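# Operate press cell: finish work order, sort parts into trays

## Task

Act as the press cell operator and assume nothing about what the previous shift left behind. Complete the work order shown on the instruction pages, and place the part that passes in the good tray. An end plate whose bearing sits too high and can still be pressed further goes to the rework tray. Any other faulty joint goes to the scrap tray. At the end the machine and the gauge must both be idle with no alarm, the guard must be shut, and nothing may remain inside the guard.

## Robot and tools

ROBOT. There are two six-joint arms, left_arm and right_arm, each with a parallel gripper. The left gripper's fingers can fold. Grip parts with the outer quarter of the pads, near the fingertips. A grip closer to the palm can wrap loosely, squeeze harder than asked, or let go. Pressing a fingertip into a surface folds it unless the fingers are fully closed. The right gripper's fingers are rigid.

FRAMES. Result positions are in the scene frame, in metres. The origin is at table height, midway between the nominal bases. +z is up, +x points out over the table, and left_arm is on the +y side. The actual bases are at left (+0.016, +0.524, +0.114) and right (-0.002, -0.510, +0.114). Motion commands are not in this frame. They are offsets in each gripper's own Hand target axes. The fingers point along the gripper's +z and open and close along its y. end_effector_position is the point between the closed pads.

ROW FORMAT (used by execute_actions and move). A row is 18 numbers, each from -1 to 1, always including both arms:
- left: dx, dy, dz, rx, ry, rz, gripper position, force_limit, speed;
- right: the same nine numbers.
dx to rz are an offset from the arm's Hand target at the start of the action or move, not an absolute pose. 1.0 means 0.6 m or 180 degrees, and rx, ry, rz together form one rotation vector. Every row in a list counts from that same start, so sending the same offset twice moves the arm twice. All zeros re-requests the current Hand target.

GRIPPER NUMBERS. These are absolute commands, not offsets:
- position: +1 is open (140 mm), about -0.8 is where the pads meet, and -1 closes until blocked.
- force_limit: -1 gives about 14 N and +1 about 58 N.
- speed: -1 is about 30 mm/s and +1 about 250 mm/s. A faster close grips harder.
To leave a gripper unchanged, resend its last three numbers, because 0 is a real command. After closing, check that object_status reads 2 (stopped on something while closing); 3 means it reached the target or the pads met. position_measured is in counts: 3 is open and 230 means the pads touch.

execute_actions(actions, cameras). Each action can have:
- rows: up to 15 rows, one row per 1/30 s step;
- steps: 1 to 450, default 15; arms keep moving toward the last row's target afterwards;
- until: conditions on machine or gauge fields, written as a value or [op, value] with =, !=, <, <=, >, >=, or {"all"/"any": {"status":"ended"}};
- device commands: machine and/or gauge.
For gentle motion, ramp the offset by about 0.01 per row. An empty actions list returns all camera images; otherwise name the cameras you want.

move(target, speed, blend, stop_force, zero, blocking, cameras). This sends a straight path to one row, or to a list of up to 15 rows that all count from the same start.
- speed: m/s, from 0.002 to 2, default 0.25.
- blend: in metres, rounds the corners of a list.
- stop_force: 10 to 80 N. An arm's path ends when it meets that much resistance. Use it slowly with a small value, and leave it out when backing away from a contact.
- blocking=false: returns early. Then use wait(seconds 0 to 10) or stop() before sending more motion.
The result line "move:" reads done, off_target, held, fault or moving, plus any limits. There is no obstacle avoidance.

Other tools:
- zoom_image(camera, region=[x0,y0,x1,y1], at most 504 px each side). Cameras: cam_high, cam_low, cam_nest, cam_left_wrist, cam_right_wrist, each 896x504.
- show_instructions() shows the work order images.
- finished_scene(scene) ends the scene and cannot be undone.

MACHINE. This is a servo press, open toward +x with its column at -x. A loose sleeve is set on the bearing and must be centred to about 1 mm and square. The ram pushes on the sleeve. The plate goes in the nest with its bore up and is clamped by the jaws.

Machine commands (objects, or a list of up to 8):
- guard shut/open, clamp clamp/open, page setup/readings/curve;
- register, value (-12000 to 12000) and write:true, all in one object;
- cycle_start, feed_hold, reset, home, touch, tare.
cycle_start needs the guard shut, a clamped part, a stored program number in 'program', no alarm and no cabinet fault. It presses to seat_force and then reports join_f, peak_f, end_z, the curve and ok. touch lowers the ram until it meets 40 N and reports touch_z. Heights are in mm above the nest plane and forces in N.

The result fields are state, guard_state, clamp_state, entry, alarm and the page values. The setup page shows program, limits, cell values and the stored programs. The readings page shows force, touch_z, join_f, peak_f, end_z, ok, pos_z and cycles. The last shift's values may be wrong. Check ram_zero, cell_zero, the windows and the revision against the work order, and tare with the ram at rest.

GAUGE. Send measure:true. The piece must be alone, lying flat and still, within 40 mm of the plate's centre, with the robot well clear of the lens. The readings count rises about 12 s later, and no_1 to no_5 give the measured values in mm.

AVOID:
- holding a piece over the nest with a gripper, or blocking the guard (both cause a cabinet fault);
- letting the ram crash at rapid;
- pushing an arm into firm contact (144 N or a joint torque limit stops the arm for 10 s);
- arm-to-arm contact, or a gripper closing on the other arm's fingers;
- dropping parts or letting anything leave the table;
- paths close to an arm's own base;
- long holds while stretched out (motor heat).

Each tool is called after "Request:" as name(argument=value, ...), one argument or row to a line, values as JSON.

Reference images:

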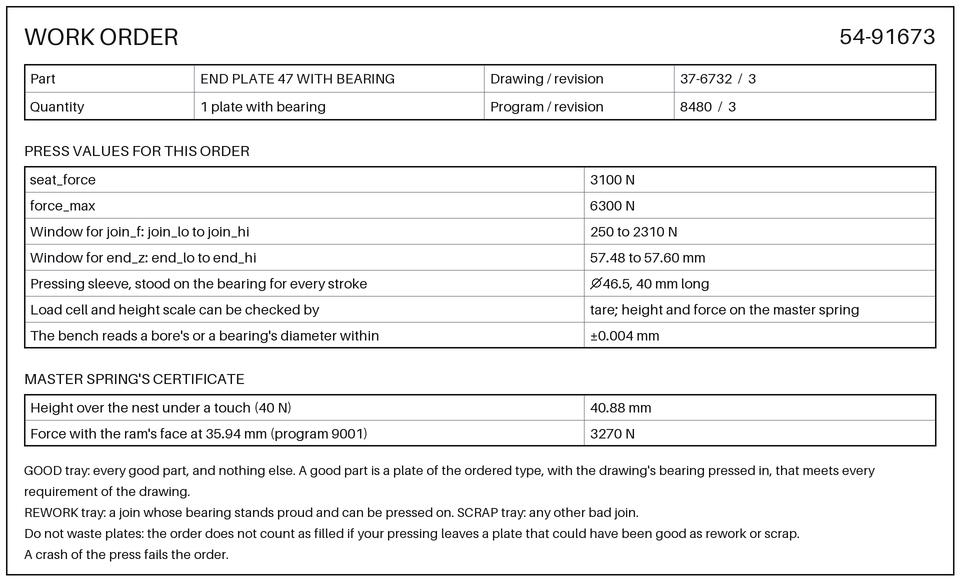

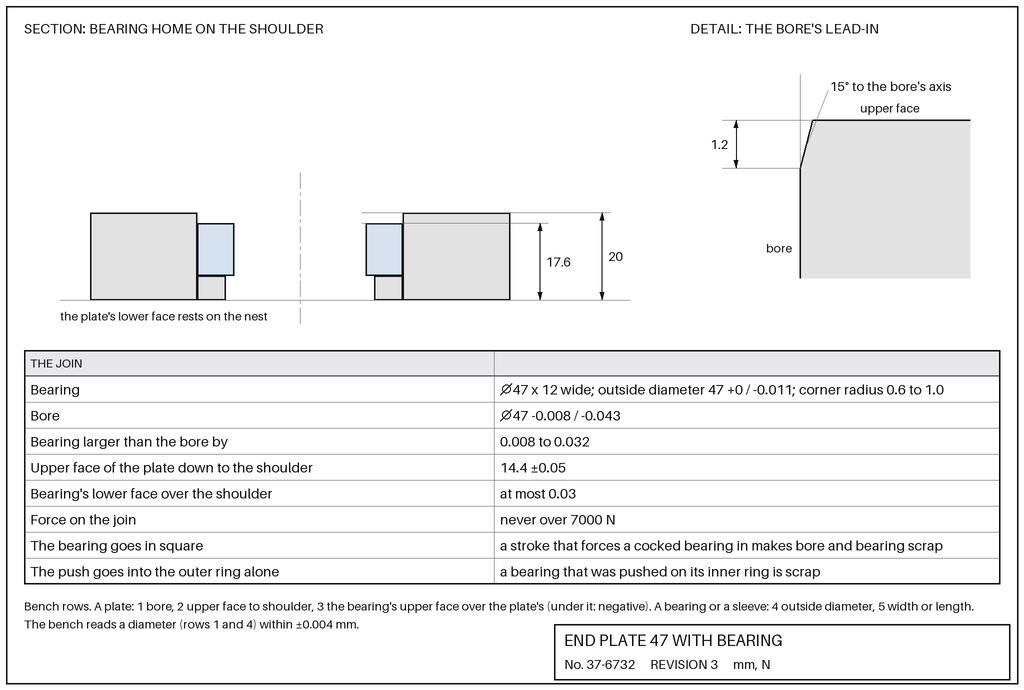

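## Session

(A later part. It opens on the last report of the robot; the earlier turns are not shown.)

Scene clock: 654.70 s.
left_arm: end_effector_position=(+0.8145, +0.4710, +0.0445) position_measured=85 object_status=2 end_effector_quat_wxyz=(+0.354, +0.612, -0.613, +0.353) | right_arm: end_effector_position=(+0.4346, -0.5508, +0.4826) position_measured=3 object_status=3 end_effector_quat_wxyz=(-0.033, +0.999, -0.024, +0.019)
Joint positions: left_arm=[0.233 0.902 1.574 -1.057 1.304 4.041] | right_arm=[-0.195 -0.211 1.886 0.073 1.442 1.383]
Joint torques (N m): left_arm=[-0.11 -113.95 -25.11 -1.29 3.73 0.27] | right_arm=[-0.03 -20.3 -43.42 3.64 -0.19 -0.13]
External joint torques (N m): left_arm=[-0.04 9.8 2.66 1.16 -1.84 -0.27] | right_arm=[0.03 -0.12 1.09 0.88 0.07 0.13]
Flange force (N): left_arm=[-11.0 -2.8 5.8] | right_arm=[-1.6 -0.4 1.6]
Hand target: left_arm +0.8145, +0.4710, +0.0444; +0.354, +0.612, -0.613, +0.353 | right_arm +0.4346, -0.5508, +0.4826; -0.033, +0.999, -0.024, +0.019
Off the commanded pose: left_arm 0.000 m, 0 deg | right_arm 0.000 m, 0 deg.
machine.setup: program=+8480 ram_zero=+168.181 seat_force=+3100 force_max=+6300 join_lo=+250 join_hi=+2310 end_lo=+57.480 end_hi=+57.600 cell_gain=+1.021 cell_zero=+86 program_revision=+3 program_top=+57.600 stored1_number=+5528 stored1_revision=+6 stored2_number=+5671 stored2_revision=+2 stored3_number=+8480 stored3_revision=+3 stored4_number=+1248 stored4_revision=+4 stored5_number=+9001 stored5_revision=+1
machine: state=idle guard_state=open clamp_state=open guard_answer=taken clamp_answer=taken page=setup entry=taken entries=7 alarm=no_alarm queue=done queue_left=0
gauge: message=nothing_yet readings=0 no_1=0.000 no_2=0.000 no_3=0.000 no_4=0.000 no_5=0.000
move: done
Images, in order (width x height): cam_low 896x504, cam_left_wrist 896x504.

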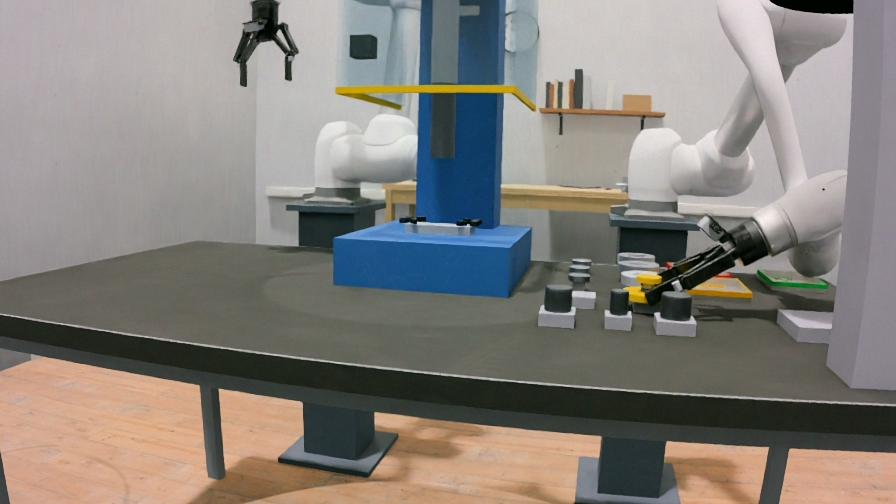

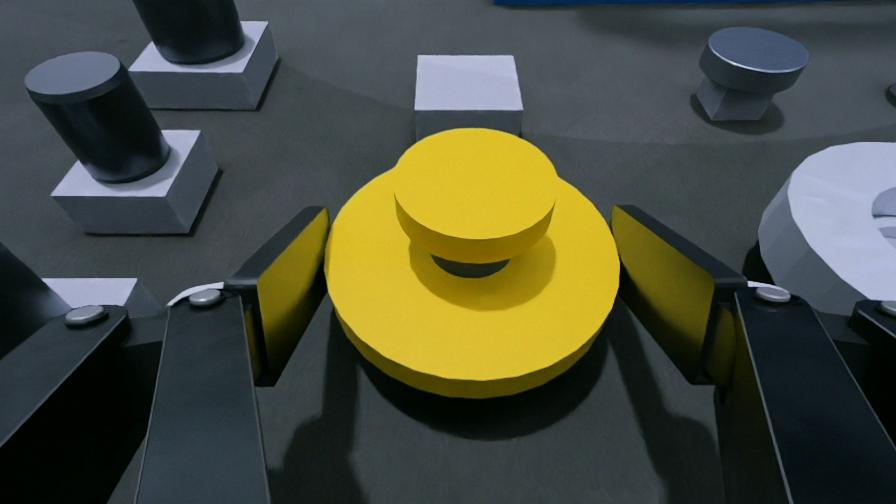

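Request:
move(
  target=[
    [-0.00245,0,0.0014,0,0,0,-1,0,-1,0,0,0,0,0,0,1,1,1],
    [-0.00245,0,0.0014,0,0,0,0.66,0,-0.5,0,0,0,0,0,0,1,1,1],
    [-0.00245,0,-0.199,0,0,0,0.66,0,-0.5,0,0,0,0,0,0,1,1,1],
    [0.0042,0.2258,-0.187,0,0,0,0.66,0,-0.5,0,0,0,0,0,0,1,1,1],
  ],
  cameras=["cam_left_wrist","cam_low"],
  speed=[0.02,0.02,0.15,0.15],
  blend=[0,0,0.02,0],
)

Request:
zoom_image(
  camera="cam_low",
  region=[560, 180, 860, 340],
)

Scene clock: 692.40 s.
left_arm: end_effector_position=(+0.6791, +0.5669, +0.1028) position_measured=46 object_status=3 end_effector_quat_wxyz=(+0.354, +0.612, -0.613, +0.353) | right_arm: end_effector_position=(+0.4346, -0.5508, +0.4826) position_measured=3 object_status=3 end_effector_quat_wxyz=(-0.033, +0.999, -0.024, +0.019)
Joint positions: left_arm=[0.404 0.737 1.787 -0.943 1.364 4.14] | right_arm=[-0.195 -0.211 1.886 0.073 1.442 1.383]
Joint torques (N m): left_arm=[0.06 -95.11 -20.26 0.44 2.11 0.32] | right_arm=[0.53 -20.12 -43.5 3.61 -0.23 -0.17]
External joint torques (N m): left_arm=[-0.15 4.36 -0.45 -0.24 -0.1 -0.32] | right_arm=[-0.57 -0.28 1.18 0.91 0.1 0.17]
Flange force (N): left_arm=[-5.8 -5.1 1.3] | right_arm=[-2.3 0.9 1.6]
Hand target: left_arm +0.6791, +0.5669, +0.1028; +0.354, +0.612, -0.613, +0.353 | right_arm +0.4346, -0.5508, +0.4826; -0.033, +0.999, -0.024, +0.019
Off the commanded pose: left_arm 0.000 m, 0 deg | right_arm 0.000 m, 0 deg.
machine.setup: program=+8480 ram_zero=+168.181 seat_force=+3100 force_max=+6300 join_lo=+250 join_hi=+2310 end_lo=+57.480 end_hi=+57.600 cell_gain=+1.021 cell_zero=+86 program_revision=+3 program_top=+57.600 stored1_number=+5528 stored1_revision=+6 stored2_number=+5671 stored2_revision=+2 stored3_number=+8480 stored3_revision=+3 stored4_number=+1248 stored4_revision=+4 stored5_number=+9001 stored5_revision=+1
machine: state=idle guard_state=open clamp_state=open guard_answer=taken clamp_answer=taken page=setup entry=taken entries=7 alarm=no_alarm queue=done queue_left=0
gauge: message=nothing_yet readings=0 no_1=0.000 no_2=0.000 no_3=0.000 no_4=0.000 no_5=0.000
move: done
Images, in order (width x height): cam_low 896x504, cam_left_wrist 896x504.

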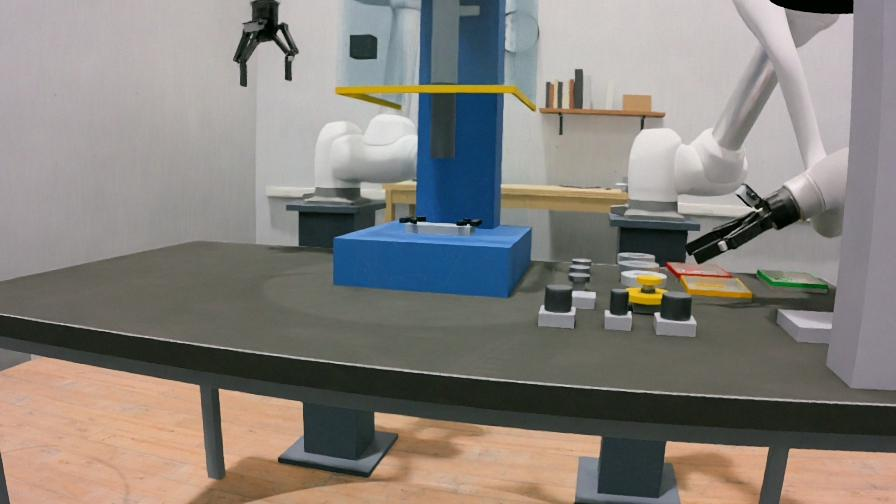

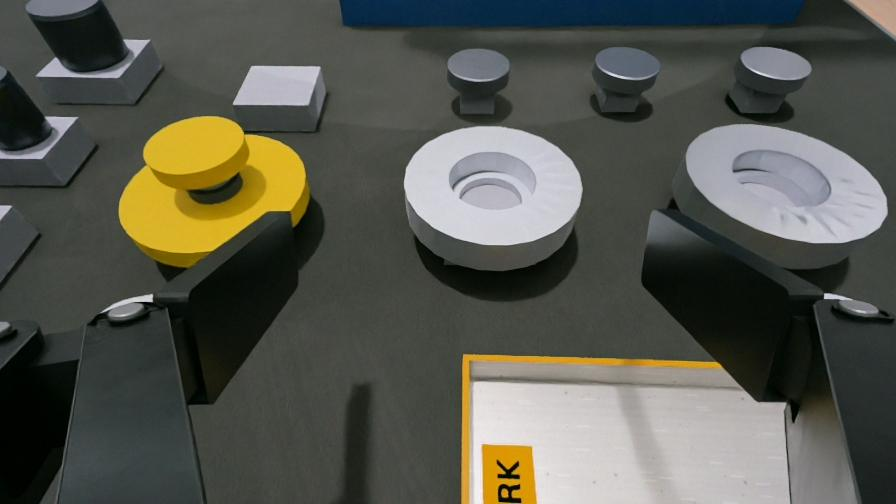

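Scaled by 1.680 from the camera's 896x504 image, which has a finer 1280x720 frame.

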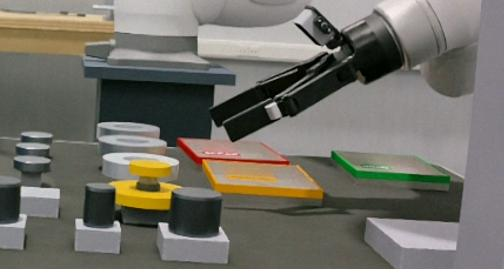

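Request:
move(
  target=[0.0041,0.0283,0.1899,0,0,0,0.66,0,-0.5,0,0,0,0,0,0,1,1,1],
  cameras=["cam_left_wrist","cam_low"],
  speed=0.12,
)

Request:
zoom_image(
  camera="cam_low",
  region=[560, 180, 860, 340],
)

Scene clock: 715.30 s.
left_arm: end_effector_position=(+0.6620, +0.4671, +0.0480) position_measured=46 object_status=3 end_effector_quat_wxyz=(+0.354, +0.612, -0.613, +0.353) | right_arm: end_effector_position=(+0.4346, -0.5508, +0.4826) position_measured=3 object_status=3 end_effector_quat_wxyz=(-0.033, +0.999, -0.024, +0.019)
Joint positions: left_arm=[0.281 0.768 1.901 -1.073 1.233 4.231] | right_arm=[-0.195 -0.211 1.886 0.073 1.442 1.383]
Joint torques (N m): left_arm=[-0.4 -91.36 -15.35 0.2 2.23 0.32] | right_arm=[0.25 -19.83 -43.61 3.69 -0.14 -0.11]
External joint torques (N m): left_arm=[0.46 4.09 0.37 -0.3 -0.11 -0.32] | right_arm=[-0.18 -0.65 1.26 0.83 0.01 0.1]
Flange force (N): left_arm=[-5.7 -2.4 2.1] | right_arm=[-2.8 0.1 1.9]
Hand target: left_arm +0.6620, +0.4670, +0.0479; +0.354, +0.612, -0.613, +0.353 | right_arm +0.4346, -0.5508, +0.4826; -0.033, +0.999, -0.024, +0.019
Off the commanded pose: left_arm 0.000 m, 0 deg | right_arm 0.000 m, 0 deg.
machine.setup: program=+8480 ram_zero=+168.181 seat_force=+3100 force_max=+6300 join_lo=+250 join_hi=+2310 end_lo=+57.480 end_hi=+57.600 cell_gain=+1.021 cell_zero=+86 program_revision=+3 program_top=+57.600 stored1_number=+5528 stored1_revision=+6 stored2_number=+5671 stored2_revision=+2 stored3_number=+8480 stored3_revision=+3 stored4_number=+1248 stored4_revision=+4 stored5_number=+9001 stored5_revision=+1
machine: state=idle guard_state=open clamp_state=open guard_answer=taken clamp_answer=taken page=setup entry=taken entries=7 alarm=no_alarm queue=done queue_left=0
gauge: message=nothing_yet readings=0 no_1=0.000 no_2=0.000 no_3=0.000 no_4=0.000 no_5=0.000
move: done
Images, in order (width x height): cam_low 896x504, cam_left_wrist 896x504.

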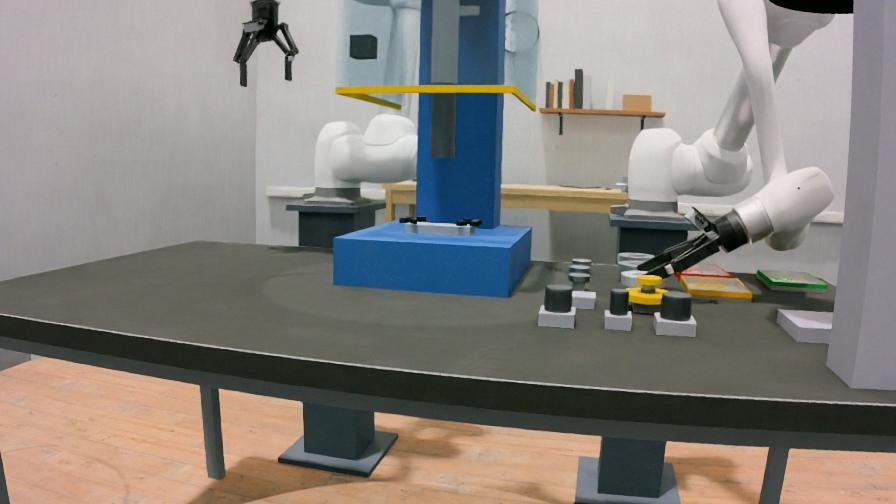

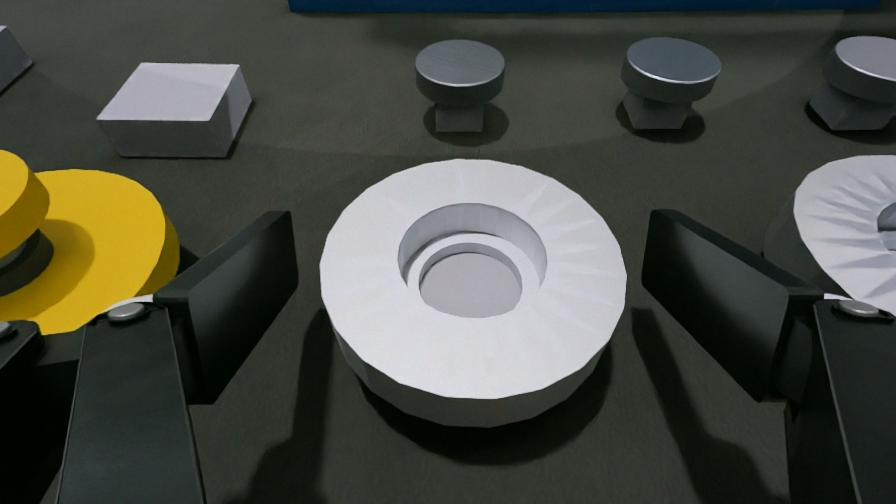

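Scaled by 1.680 from the camera's 896x504 image, which has a finer 1280x720 frame.

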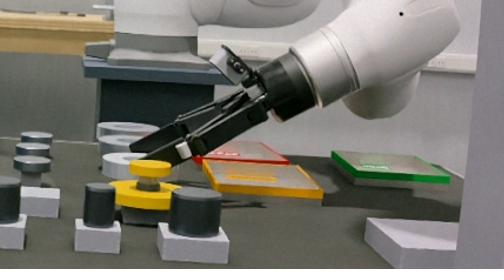

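Request:
execute_actions(
  actions=[
    {"rows":[[0,0,0,0,0,0,-1,0,-1,0,0,0,0,0,0,1,1,1]],"steps":75},
  ],
  cameras=[],
)

Request:
move(
  target=[
    [0.1299,0,-0.075,0,0,0,-1,0,-1,0,0,0,0,0,0,1,1,1],
    [0.0919,-0.0633,-0.3475,0.5052,0,-0.2917,-1,0,-1,0,0,0,0,0,0,1,1,1],
    [-0.0828,-0.4433,-0.4834,0.5052,0,-0.2917,-1,0,-1,0,0,0,0,0,0,1,1,1],
  ],
  cameras=["cam_left_wrist","cam_low","cam_high"],
  speed=[0.1,0.25,0.2],
  blend=[0.03,0.04,0],
)

Scene clock: 738.30 s.
left_arm: end_effector_position=(+0.6620, +0.4670, +0.0479) position_measured=85 object_status=2 end_effector_quat_wxyz=(+0.354, +0.612, -0.613, +0.353) | right_arm: end_effector_position=(+0.4346, -0.5508, +0.4826) position_measured=3 object_status=3 end_effector_quat_wxyz=(-0.033, +0.999, -0.024, +0.019)
Joint positions: left_arm=[0.281 0.768 1.901 -1.073 1.233 4.231] | right_arm=[-0.195 -0.211 1.886 0.073 1.442 1.383]
Joint torques (N m): left_arm=[-5.79 -82.76 -11.37 1.15 0.05 0.43] | right_arm=[0.29 -20.05 -43.79 3.68 -0.23 -0.12]
External joint torques (N m): left_arm=[5.67 -4.43 -3.67 -1.28 2.08 -0.43] | right_arm=[-0.25 -0.4 1.46 0.84 0.11 0.11]
Flange force (N): left_arm=[1.8 -3.0 -11.9] | right_arm=[-2.7 0.3 2.0]
Hand target: left_arm +0.6620, +0.4670, +0.0479; +0.354, +0.612, -0.613, +0.353 | right_arm +0.4346, -0.5508, +0.4826; -0.033, +0.999, -0.024, +0.019
Off the commanded pose: left_arm 0.000 m, 0 deg | right_arm 0.000 m, 0 deg.
machine.setup: program=+8480 ram_zero=+168.181 seat_force=+3100 force_max=+6300 join_lo=+250 join_hi=+2310 end_lo=+57.480 end_hi=+57.600 cell_gain=+1.021 cell_zero=+86 program_revision=+3 program_top=+57.600 stored1_number=+5528 stored1_revision=+6 stored2_number=+5671 stored2_revision=+2 stored3_number=+8480 stored3_revision=+3 stored4_number=+1248 stored4_revision=+4 stored5_number=+9001 stored5_revision=+1
machine: state=idle guard_state=open clamp_state=open guard_answer=taken clamp_answer=taken page=setup entry=taken entries=7 alarm=no_alarm queue=done queue_left=0
gauge: message=nothing_yet readings=0 no_1=0.000 no_2=0.000 no_3=0.000 no_4=0.000 no_5=0.000
No camera images: "cameras" was empty.

Scene clock: 744.60 s.
left_arm: end_effector_position=(+0.9282, +0.7429, +0.1499) position_measured=85 object_status=2 end_effector_quat_wxyz=(-0.065, +0.859, +0.113, +0.496) | right_arm: end_effector_position=(+0.4346, -0.5508, +0.4826) position_measured=3 object_status=3 end_effector_quat_wxyz=(-0.033, +0.999, -0.024, +0.019)
Joint positions: left_arm=[0.159 0.584 1.975 -3.318 0.469 4.825] | right_arm=[-0.195 -0.211 1.886 0.073 1.442 1.383]
Joint torques (N m): left_arm=[-0.03 -90.8 -28.54 -2.02 3.34 0.24] | right_arm=[0.55 -19.93 -43.61 3.6 -0.18 -0.16]
External joint torques (N m): left_arm=[0.01 7.07 2.13 -0.22 -0.93 -0.24] | right_arm=[-0.63 -0.44 1.29 0.92 0.06 0.15]
Flange force (N): left_arm=[-6.3 0.2 7.6] | right_arm=[-2.7 1.0 1.8]
Hand target: left_arm +0.9282, +0.7429, +0.1499; -0.065, +0.859, +0.113, +0.496 | right_arm +0.4346, -0.5508, +0.4826; -0.033, +0.999, -0.024, +0.019
Off the commanded pose: left_arm 0.000 m, 0 deg | right_arm 0.000 m, 0 deg.
machine.setup: program=+8480 ram_zero=+168.181 seat_force=+3100 force_max=+6300 join_lo=+250 join_hi=+2310 end_lo=+57.480 end_hi=+57.600 cell_gain=+1.021 cell_zero=+86 program_revision=+3 program_top=+57.600 stored1_number=+5528 stored1_revision=+6 stored2_number=+5671 stored2_revision=+2 stored3_number=+8480 stored3_revision=+3 stored4_number=+1248 stored4_revision=+4 stored5_number=+9001 stored5_revision=+1
machine: state=idle guard_state=open clamp_state=open guard_answer=taken clamp_answer=taken page=setup entry=taken entries=7 alarm=no_alarm queue=done queue_left=0
gauge: message=nothing_yet readings=0 no_1=0.000 no_2=0.000 no_3=0.000 no_4=0.000 no_5=0.000
move: done
Images, in order (width x height): cam_high 896x504, cam_low 896x504, cam_left_wrist 896x504.

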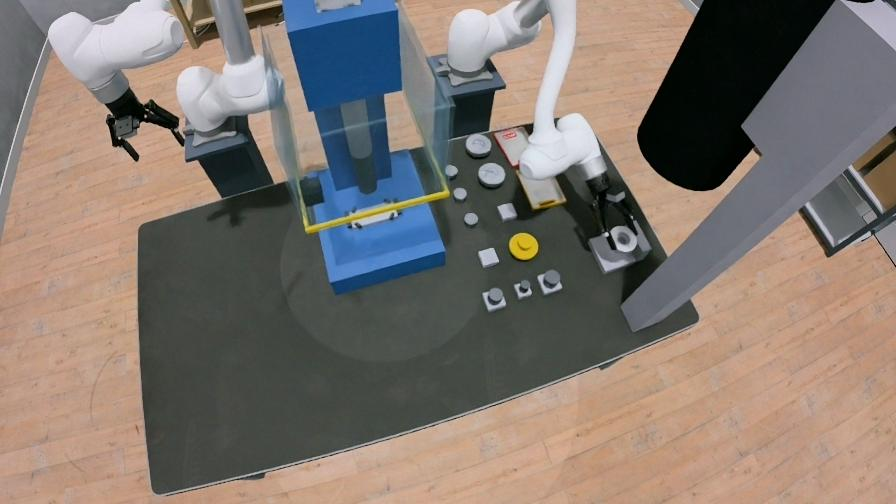

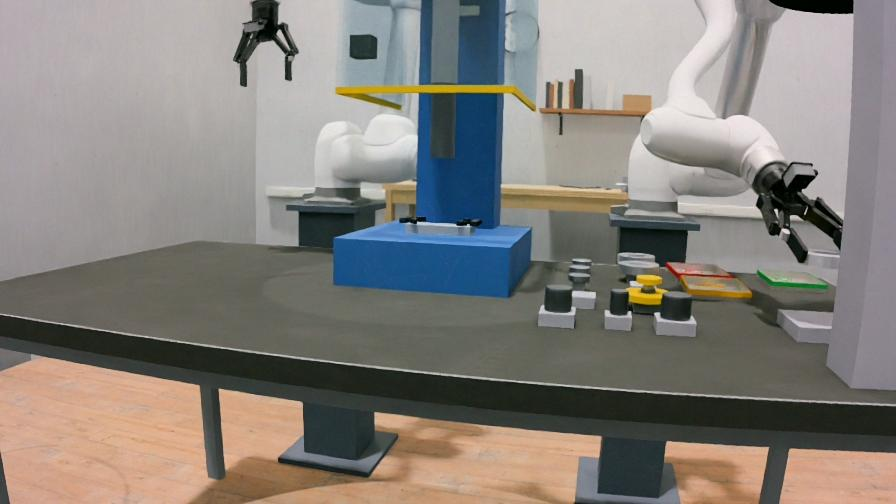

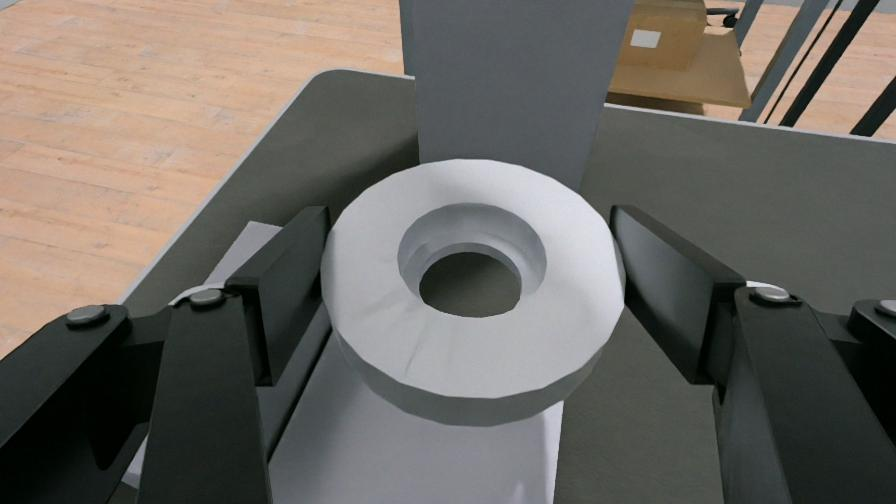

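Request:
move(
  target=[-0.0866,0,0.05,0,0,0,-1,0,-1,0,0,0,0,0,0,1,1,1],
  cameras=[],
  speed=0.1,
)

Request:
move(
  target=[-0.0866,0,0.05,0,0,0,-1,0,-1,0,0,0,0,0,0,1,1,1],
  cameras=["cam_left_wrist","cam_high"],
  speed=0.012,
  stop_force=12,
)

Request:
zoom_image(
  camera="cam_high",
  region=[540, 160, 700, 300],
)

Scene clock: 792.57 s.
left_arm: end_effector_position=(+0.9282, +0.7429, +0.0900) position_measured=85 object_status=2 end_effector_quat_wxyz=(-0.065, +0.859, +0.113, +0.496) | right_arm: end_effector_position=(+0.4346, -0.5508, +0.4826) position_measured=3 object_status=3 end_effector_quat_wxyz=(-0.033, +0.999, -0.024, +0.019)
Joint positions: left_arm=[0.159 0.675 1.979 -3.291 0.562 4.794] | right_arm=[-0.195 -0.211 1.886 0.073 1.442 1.383]
Joint torques (N m): left_arm=[-0.33 -94.35 -25.08 -1.67 3.34 0.29] | right_arm=[-0.16 -20.04 -43.62 3.7 -0.15 -0.17]
External joint torques (N m): left_arm=[0.19 6.83 2.54 -0.21 -0.95 -0.29] | right_arm=[0.09 -0.34 1.29 0.81 0.03 0.17]
Flange force (N): left_arm=[-7.1 -0.2 5.9] | right_arm=[-2.2 -0.6 2.0]
Hand target: left_arm +0.9282, +0.7429, +0.0899; -0.065, +0.859, +0.113, +0.496 | right_arm +0.4346, -0.5508, +0.4826; -0.033, +0.999, -0.024, +0.019
Off the commanded pose: left_arm 0.000 m, 0 deg | right_arm 0.000 m, 0 deg.
machine.setup: program=+8480 ram_zero=+168.181 seat_force=+3100 force_max=+6300 join_lo=+250 join_hi=+2310 end_lo=+57.480 end_hi=+57.600 cell_gain=+1.021 cell_zero=+86 program_revision=+3 program_top=+57.600 stored1_number=+5528 stored1_revision=+6 stored2_number=+5671 stored2_revision=+2 stored3_number=+8480 stored3_revision=+3 stored4_number=+1248 stored4_revision=+4 stored5_number=+9001 stored5_revision=+1
machine: state=idle guard_state=open clamp_state=open guard_answer=taken clamp_answer=taken page=setup entry=taken entries=7 alarm=no_alarm queue=done queue_left=0
gauge: message=nothing_yet readings=0 no_1=0.000 no_2=0.000 no_3=0.000 no_4=0.000 no_5=0.000
move: done
No camera images: "cameras" was empty.

Scene clock: 796.90 s.
left_arm: end_effector_position=(+0.9283, +0.7430, +0.0519) position_measured=85 object_status=2 end_effector_quat_wxyz=(-0.065, +0.859, +0.113, +0.496) | right_arm: end_effector_position=(+0.4346, -0.5508, +0.4826) position_measured=3 object_status=3 end_effector_quat_wxyz=(-0.033, +0.999, -0.024, +0.019)
Joint positions: left_arm=[0.159 0.735 1.975 -3.279 0.619 4.779] | right_arm=[-0.195 -0.211 1.886 0.073 1.442 1.383]
Joint torques (N m): left_arm=[-0.24 -78.04 -16.1 -1.43 -1.52 0.94] | right_arm=[0.09 -19.92 -43.72 3.66 -0.16 -0.16]
External joint torques (N m): left_arm=[0.17 -11.96 -4.49 -0.27 3.92 -0.94] | right_arm=[-0.18 -0.44 1.41 0.85 0.04 0.16]
Flange force (N): left_arm=[8.4 -0.5 -10.5] | right_arm=[-2.7 0.0 2.1]
Hand target: left_arm +0.9283, +0.7430, +0.0519; -0.065, +0.859, +0.113, +0.496 (not the last commanded pose) | right_arm +0.4346, -0.5508, +0.4826; -0.033, +0.999, -0.024, +0.019
Off the commanded pose: left_arm 0.022 m, 0 deg | right_arm 0.000 m, 0 deg.
machine.setup: program=+8480 ram_zero=+168.181 seat_force=+3100 force_max=+6300 join_lo=+250 join_hi=+2310 end_lo=+57.480 end_hi=+57.600 cell_gain=+1.021 cell_zero=+86 program_revision=+3 program_top=+57.600 stored1_number=+5528 stored1_revision=+6 stored2_number=+5671 stored2_revision=+2 stored3_number=+8480 stored3_revision=+3 stored4_number=+1248 stored4_revision=+4 stored5_number=+9001 stored5_revision=+1
machine: state=idle guard_state=open clamp_state=open guard_answer=taken clamp_answer=taken page=setup entry=taken entries=7 alarm=no_alarm queue=done queue_left=0
gauge: message=nothing_yet readings=0 no_1=0.000 no_2=0.000 no_3=0.000 no_4=0.000 no_5=0.000
move: contact (left_arm)
Images, in order (width x height): cam_high 896x504, cam_left_wrist 896x504.

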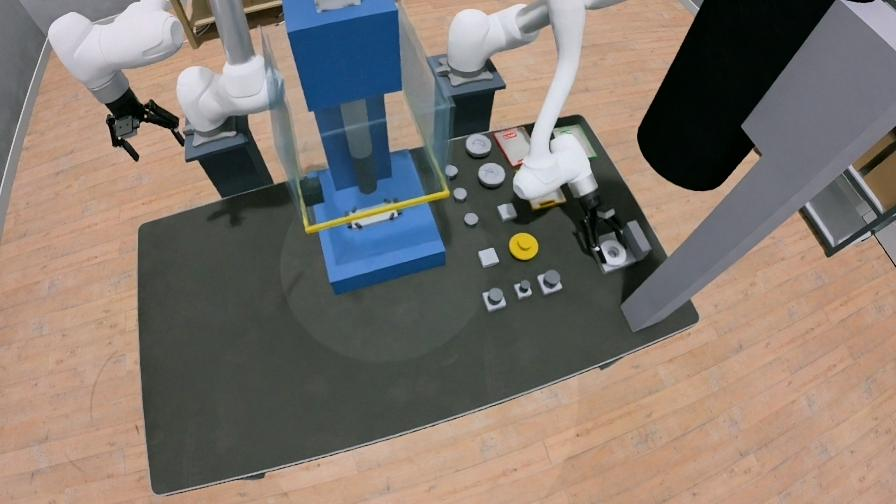

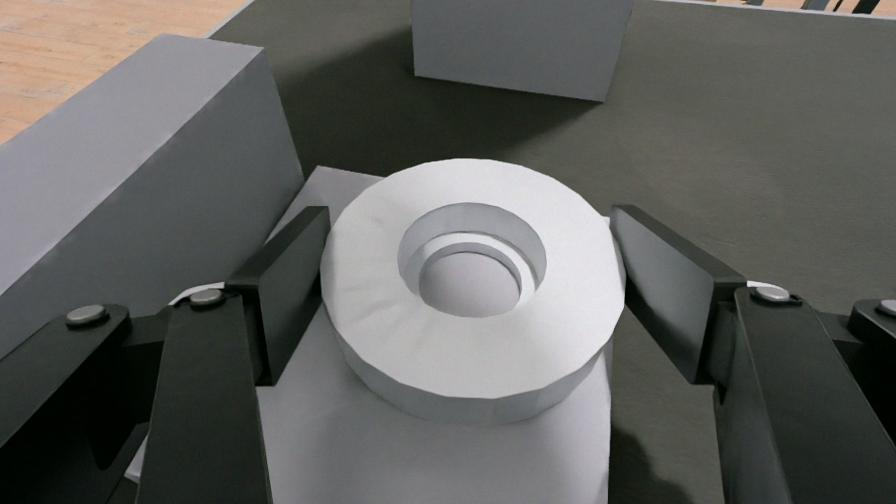

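Scaled by 3.150 from the camera's 896x504 image, which has a finer 1280x720 frame.

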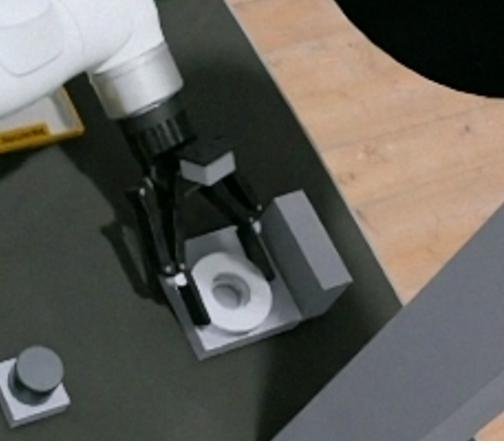

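Request:
move(
  target=[
    [0,0,0,0,0,0,0.56,0,-0.5,0,0,0,0,0,0,1,1,1],
    [0,0,-0.45,0,0,0,0.56,0,-0.5,0,0,0,0,0,0,1,1,1],
  ],
  cameras=["cam_left_wrist"],
  speed=[0.05,0.2],
)

Request:
execute_actions(
  actions=[
    {"gauge":{"measure":true},"steps":440,"until":{"gauge":{"readings":["=",1]}}},
  ],
  cameras=["cam_left_wrist"],
)

Scene clock: 811.93 s.
left_arm: end_effector_position=(+0.7024, +0.6825, +0.1869) position_measured=58 object_status=3 end_effector_quat_wxyz=(-0.065, +0.859, +0.113, +0.496) | right_arm: end_effector_position=(+0.4346, -0.5508, +0.4826) position_measured=3 object_status=3 end_effector_quat_wxyz=(-0.033, +0.999, -0.024, +0.019)
Joint positions: left_arm=[0.108 0.293 2.412 -3.357 0.617 4.817] | right_arm=[-0.195 -0.211 1.886 0.073 1.442 1.383]
Joint torques (N m): left_arm=[-0.15 -55.25 -21.33 -1.39 2.48 0.24] | right_arm=[0.37 -19.9 -43.5 3.7 -0.17 -0.08]
External joint torques (N m): left_arm=[0 4.48 0.49 -0.22 -0.11 -0.24] | right_arm=[-0.44 -0.47 1.2 0.81 0.04 0.08]
Flange force (N): left_arm=[-6.6 0.6 8.1] | right_arm=[-2.6 0.8 1.7]
Hand target: left_arm +0.7024, +0.6825, +0.1869; -0.065, +0.859, +0.113, +0.496 | right_arm +0.4346, -0.5508, +0.4826; -0.033, +0.999, -0.024, +0.019
Off the commanded pose: left_arm 0.000 m, 0 deg | right_arm 0.000 m, 0 deg.
machine.setup: program=+8480 ram_zero=+168.181 seat_force=+3100 force_max=+6300 join_lo=+250 join_hi=+2310 end_lo=+57.480 end_hi=+57.600 cell_gain=+1.021 cell_zero=+86 program_revision=+3 program_top=+57.600 stored1_number=+5528 stored1_revision=+6 stored2_number=+5671 stored2_revision=+2 stored3_number=+8480 stored3_revision=+3 stored4_number=+1248 stored4_revision=+4 stored5_number=+9001 stored5_revision=+1
machine: state=idle guard_state=open clamp_state=open guard_answer=taken clamp_answer=taken page=setup entry=taken entries=7 alarm=no_alarm queue=done queue_left=0
gauge: message=nothing_yet readings=0 no_1=0.000 no_2=0.000 no_3=0.000 no_4=0.000 no_5=0.000
move: done
Images, in order (width x height): cam_left_wrist 896x504.

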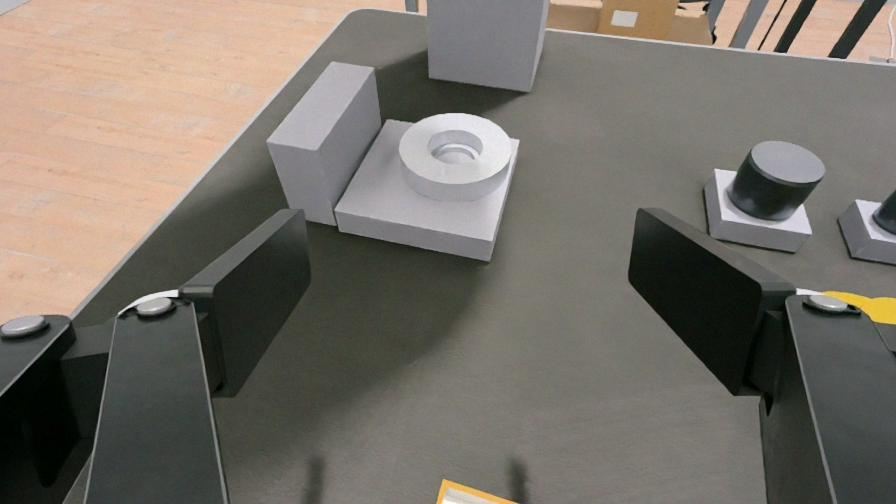

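Scene clock: 824.13 s.
left_arm: end_effector_position=(+0.7024, +0.6825, +0.1869) position_measured=58 object_status=3 end_effector_quat_wxyz=(-0.065, +0.859, +0.113, +0.496) | right_arm: end_effector_position=(+0.4346, -0.5508, +0.4826) position_measured=3 object_status=3 end_effector_quat_wxyz=(-0.033, +0.999, -0.024, +0.019)
Joint positions: left_arm=[0.108 0.293 2.412 -3.357 0.617 4.817] | right_arm=[-0.195 -0.211 1.886 0.073 1.442 1.383]
Joint torques (N m): left_arm=[-0.19 -55.52 -21.58 -1.42 2.48 0.31] | right_arm=[0.1 -20.2 -43.71 3.68 -0.16 -0.15]
External joint torques (N m): left_arm=[0.13 4.47 0.58 -0.22 -0.1 -0.31] | right_arm=[-0.09 -0.22 1.39 0.84 0.05 0.15]
Flange force (N): left_arm=[-6.8 0.1 8.1] | right_arm=[-2.2 -0.1 2.1]
Hand target: left_arm +0.7024, +0.6825, +0.1869; -0.065, +0.859, +0.113, +0.496 | right_arm +0.4346, -0.5508, +0.4826; -0.033, +0.999, -0.024, +0.019
Tool commands: left_gripper/position=+0.56 left_gripper/force_limit=+0.0 left_gripper/speed=-0.5 right_gripper/position=+1.0 right_gripper/force_limit=+1.0 right_gripper/speed=+1.0
Off the commanded pose: left_arm 0.000 m, 0 deg | right_arm 0.000 m, 0 deg.
machine.setup: program=+8480 ram_zero=+168.181 seat_force=+3100 force_max=+6300 join_lo=+250 join_hi=+2310 end_lo=+57.480 end_hi=+57.600 cell_gain=+1.021 cell_zero=+86 program_revision=+3 program_top=+57.600 stored1_number=+5528 stored1_revision=+6 stored2_number=+5671 stored2_revision=+2 stored3_number=+8480 stored3_revision=+3 stored4_number=+1248 stored4_revision=+4 stored5_number=+9001 stored5_revision=+1
machine: state=idle guard_state=open clamp_state=open guard_answer=taken clamp_answer=taken page=setup entry=taken entries=7 alarm=no_alarm queue=done queue_left=0
gauge: message=measure_taken readings=1 no_1=46.972 no_2=14.398 no_3=0.000 no_4=0.000 no_5=0.000
Images, in order (width x height): cam_left_wrist 896x504.

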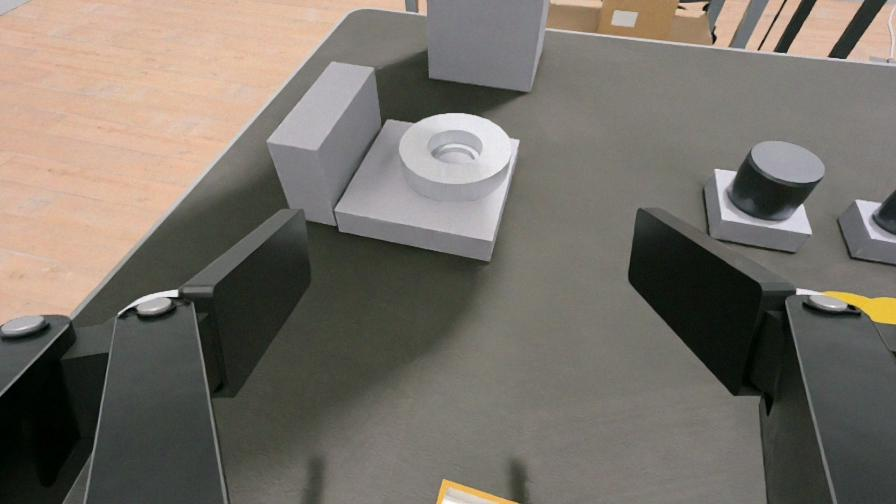

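Request:
move(
  target=[0,0,0.45,0,0,0,0.56,0,-0.5,0,0,0,0,0,0,1,1,1],
  cameras=["cam_left_wrist"],
  speed=0.15,
)

Request:
execute_actions(
  actions=[
    {"rows":[[0,0,0,0,0,0,-1,0,-1,0,0,0,0,0,0,1,1,1]],"steps":75},
  ],
  cameras=["cam_left_wrist"],
)

Scene clock: 843.30 s.
left_arm: end_effector_position=(+0.9283, +0.7430, +0.0520) position_measured=58 object_status=3 end_effector_quat_wxyz=(-0.065, +0.859, +0.113, +0.496) | right_arm: end_effector_position=(+0.4346, -0.5508, +0.4826) position_measured=3 object_status=3 end_effector_quat_wxyz=(-0.033, +0.999, -0.024, +0.019)
Joint positions: left_arm=[0.159 0.735 1.975 -3.279 0.619 4.779] | right_arm=[-0.195 -0.211 1.886 0.073 1.442 1.383]
Joint torques (N m): left_arm=[-0.16 -94.8 -21.01 -1.49 2.53 0.26] | right_arm=[-0.23 -19.87 -43.63 3.72 -0.14 -0.13]
External joint torques (N m): left_arm=[-0.1 4.42 0.48 -0.2 -0.13 -0.26] | right_arm=[0.13 -0.51 1.31 0.8 0.02 0.12]
Flange force (N): left_arm=[-4.7 0.4 5.5] | right_arm=[-2.5 -0.7 2.0]
Hand target: left_arm +0.9283, +0.7430, +0.0519; -0.065, +0.859, +0.113, +0.496 | right_arm +0.4346, -0.5508, +0.4826; -0.033, +0.999, -0.024, +0.019
Off the commanded pose: left_arm 0.000 m, 0 deg | right_arm 0.000 m, 0 deg.
machine.setup: program=+8480 ram_zero=+168.181 seat_force=+3100 force_max=+6300 join_lo=+250 join_hi=+2310 end_lo=+57.480 end_hi=+57.600 cell_gain=+1.021 cell_zero=+86 program_revision=+3 program_top=+57.600 stored1_number=+5528 stored1_revision=+6 stored2_number=+5671 stored2_revision=+2 stored3_number=+8480 stored3_revision=+3 stored4_number=+1248 stored4_revision=+4 stored5_number=+9001 stored5_revision=+1
machine: state=idle guard_state=open clamp_state=open guard_answer=taken clamp_answer=taken page=setup entry=taken entries=7 alarm=no_alarm queue=done queue_left=0
gauge: message=measure_taken readings=1 no_1=46.972 no_2=14.398 no_3=0.000 no_4=0.000 no_5=0.000
move: done
Images, in order (width x height): cam_left_wrist 896x504.

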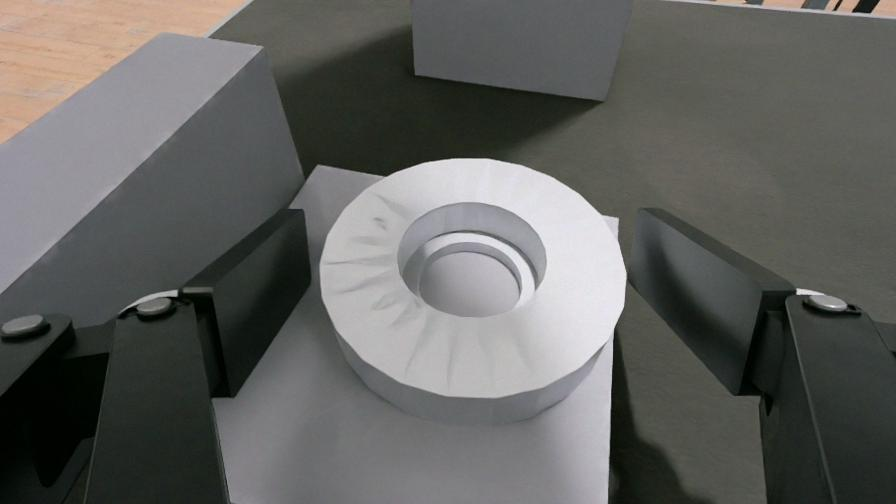

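Scene clock: 846.00 s.
left_arm: end_effector_position=(+0.9283, +0.7430, +0.0520) position_measured=85 object_status=2 end_effector_quat_wxyz=(-0.065, +0.859, +0.113, +0.496) | right_arm: end_effector_position=(+0.4346, -0.5508, +0.4826) position_measured=3 object_status=3 end_effector_quat_wxyz=(-0.033, +0.999, -0.024, +0.019)
Joint positions: left_arm=[0.159 0.735 1.975 -3.279 0.619 4.779] | right_arm=[-0.195 -0.211 1.886 0.073 1.442 1.383]
Joint torques (N m): left_arm=[-0.82 -85.66 -20.98 -1.37 0.78 0.46] | right_arm=[-0.06 -20.34 -43.53 3.62 -0.19 -0.09]
External joint torques (N m): left_arm=[0.73 -4.16 0.65 -0.31 1.61 -0.46] | right_arm=[-0.06 -0.04 1.16 0.9 0.06 0.09]
Flange force (N): left_arm=[0.6 -1.0 -7.8] | right_arm=[-1.7 0.0 1.8]
Hand target: left_arm +0.9283, +0.7430, +0.0519; -0.065, +0.859, +0.113, +0.496 | right_arm +0.4346, -0.5508, +0.4826; -0.033, +0.999, -0.024, +0.019
Off the commanded pose: left_arm 0.000 m, 0 deg | right_arm 0.000 m, 0 deg.
machine.setup: program=+8480 ram_zero=+168.181 seat_force=+3100 force_max=+6300 join_lo=+250 join_hi=+2310 end_lo=+57.480 end_hi=+57.600 cell_gain=+1.021 cell_zero=+86 program_revision=+3 program_top=+57.600 stored1_number=+5528 stored1_revision=+6 stored2_number=+5671 stored2_revision=+2 stored3_number=+8480 stored3_revision=+3 stored4_number=+1248 stored4_revision=+4 stored5_number=+9001 stored5_revision=+1
machine: state=idle guard_state=open clamp_state=open guard_answer=taken clamp_answer=taken page=setup entry=taken entries=7 alarm=no_alarm queue=done queue_left=0
gauge: message=measure_taken readings=1 no_1=46.972 no_2=14.398 no_3=0.000 no_4=0.000 no_5=0.000
Images, in order (width x height): cam_left_wrist 896x504.

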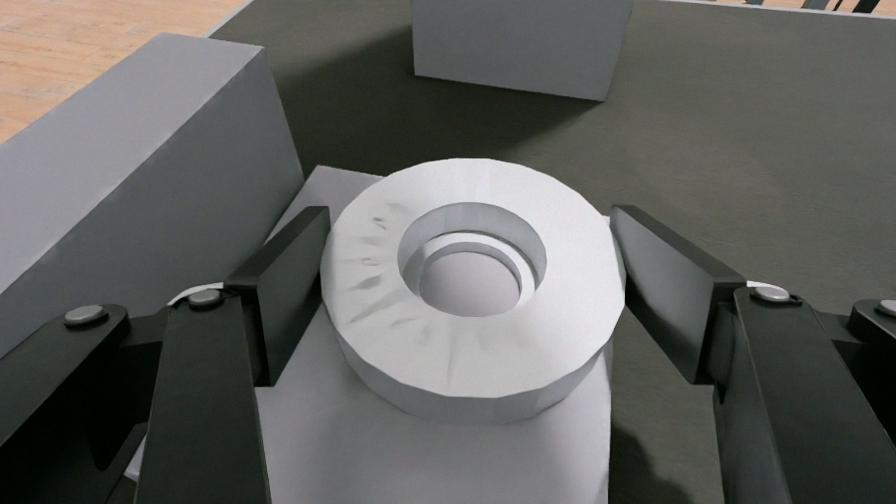

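Request:
move(
  target=[
    [0.1155,0,-0.0667,0,0,0,-1,0,-1,0,0,0,0,0,0,1,1,1],
    [0.0576,0.2339,-0.4603,-0.5052,0,0.2917,-1,0,-1,0,0,0,0,0,0,1,1,1],
    [-0.143,0.7091,-0.7911,-0.5052,0,0.2917,-1,0,-1,0,0,0,0,0,0,1,1,1],
  ],
  cameras=["cam_left_wrist","cam_high"],
  speed=[0.1,0.3,0.25],
  blend=[0.03,0.05,0],
)

Scene clock: 864.53 s.
left_arm: end_effector_position=(+0.5997, +0.2146, +0.2147) position_measured=85 object_status=2 end_effector_quat_wxyz=(+0.353, +0.612, -0.613, +0.353) | right_arm: end_effector_position=(+0.4346, -0.5508, +0.4826) position_measured=3 object_status=3 end_effector_quat_wxyz=(-0.033, +0.999, -0.024, +0.019)
Joint positions: left_arm=[-0.108 0.42 2.089 -1.312 1.101 3.992] | right_arm=[-0.195 -0.211 1.886 0.073 1.442 1.383]
Joint torques (N m): left_arm=[-0.79 -70.34 -23.39 -1.09 2.6 0.26] | right_arm=[0.1 -20.05 -43.7 3.71 -0.19 -0.17]
External joint torques (N m): left_arm=[0.79 6.25 1.85 0.35 -0.79 -0.26] | right_arm=[-0.04 -0.41 1.37 0.82 0.07 0.17]
Flange force (N): left_arm=[-8.7 -3.6 4.1] | right_arm=[-2.5 -0.3 2.0]
Hand target: left_arm +0.5997, +0.2145, +0.2147; +0.353, +0.612, -0.613, +0.353 | right_arm +0.4346, -0.5508, +0.4826; -0.033, +0.999, -0.024, +0.019
Off the commanded pose: left_arm 0.000 m, 0 deg | right_arm 0.000 m, 0 deg.
machine.setup: program=+8480 ram_zero=+168.181 seat_force=+3100 force_max=+6300 join_lo=+250 join_hi=+2310 end_lo=+57.480 end_hi=+57.600 cell_gain=+1.021 cell_zero=+86 program_revision=+3 program_top=+57.600 stored1_number=+5528 stored1_revision=+6 stored2_number=+5671 stored2_revision=+2 stored3_number=+8480 stored3_revision=+3 stored4_number=+1248 stored4_revision=+4 stored5_number=+9001 stored5_revision=+1
machine: state=idle guard_state=open clamp_state=open guard_answer=taken clamp_answer=taken page=setup entry=taken entries=7 alarm=no_alarm queue=done queue_left=0
gauge: message=measure_taken readings=1 no_1=46.972 no_2=14.398 no_3=0.000 no_4=0.000 no_5=0.000
move: done
Images, in order (width x height): cam_high 896x504, cam_left_wrist 896x504.

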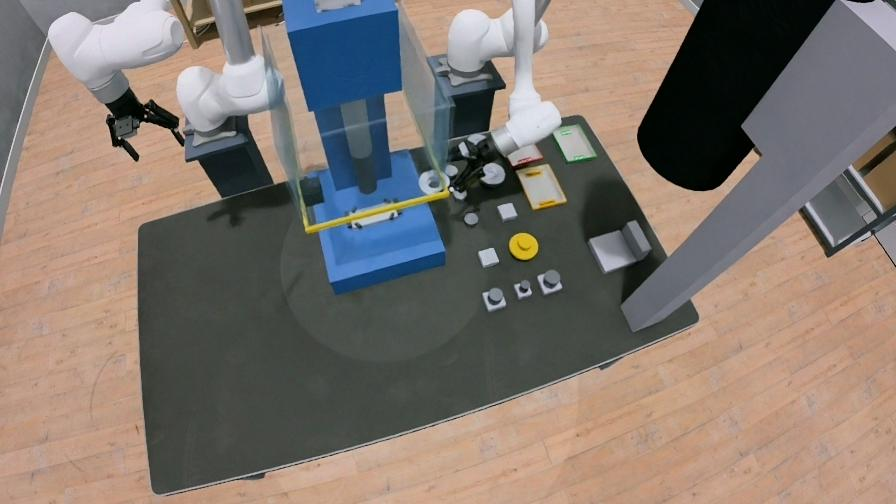

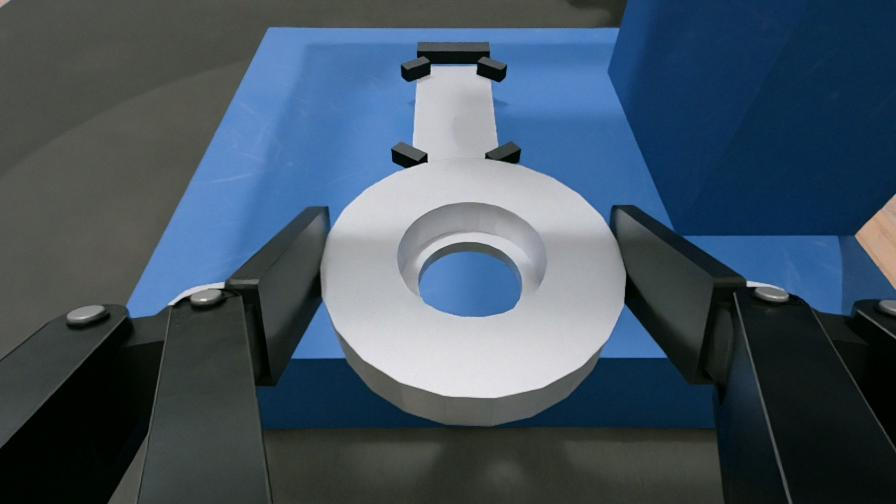

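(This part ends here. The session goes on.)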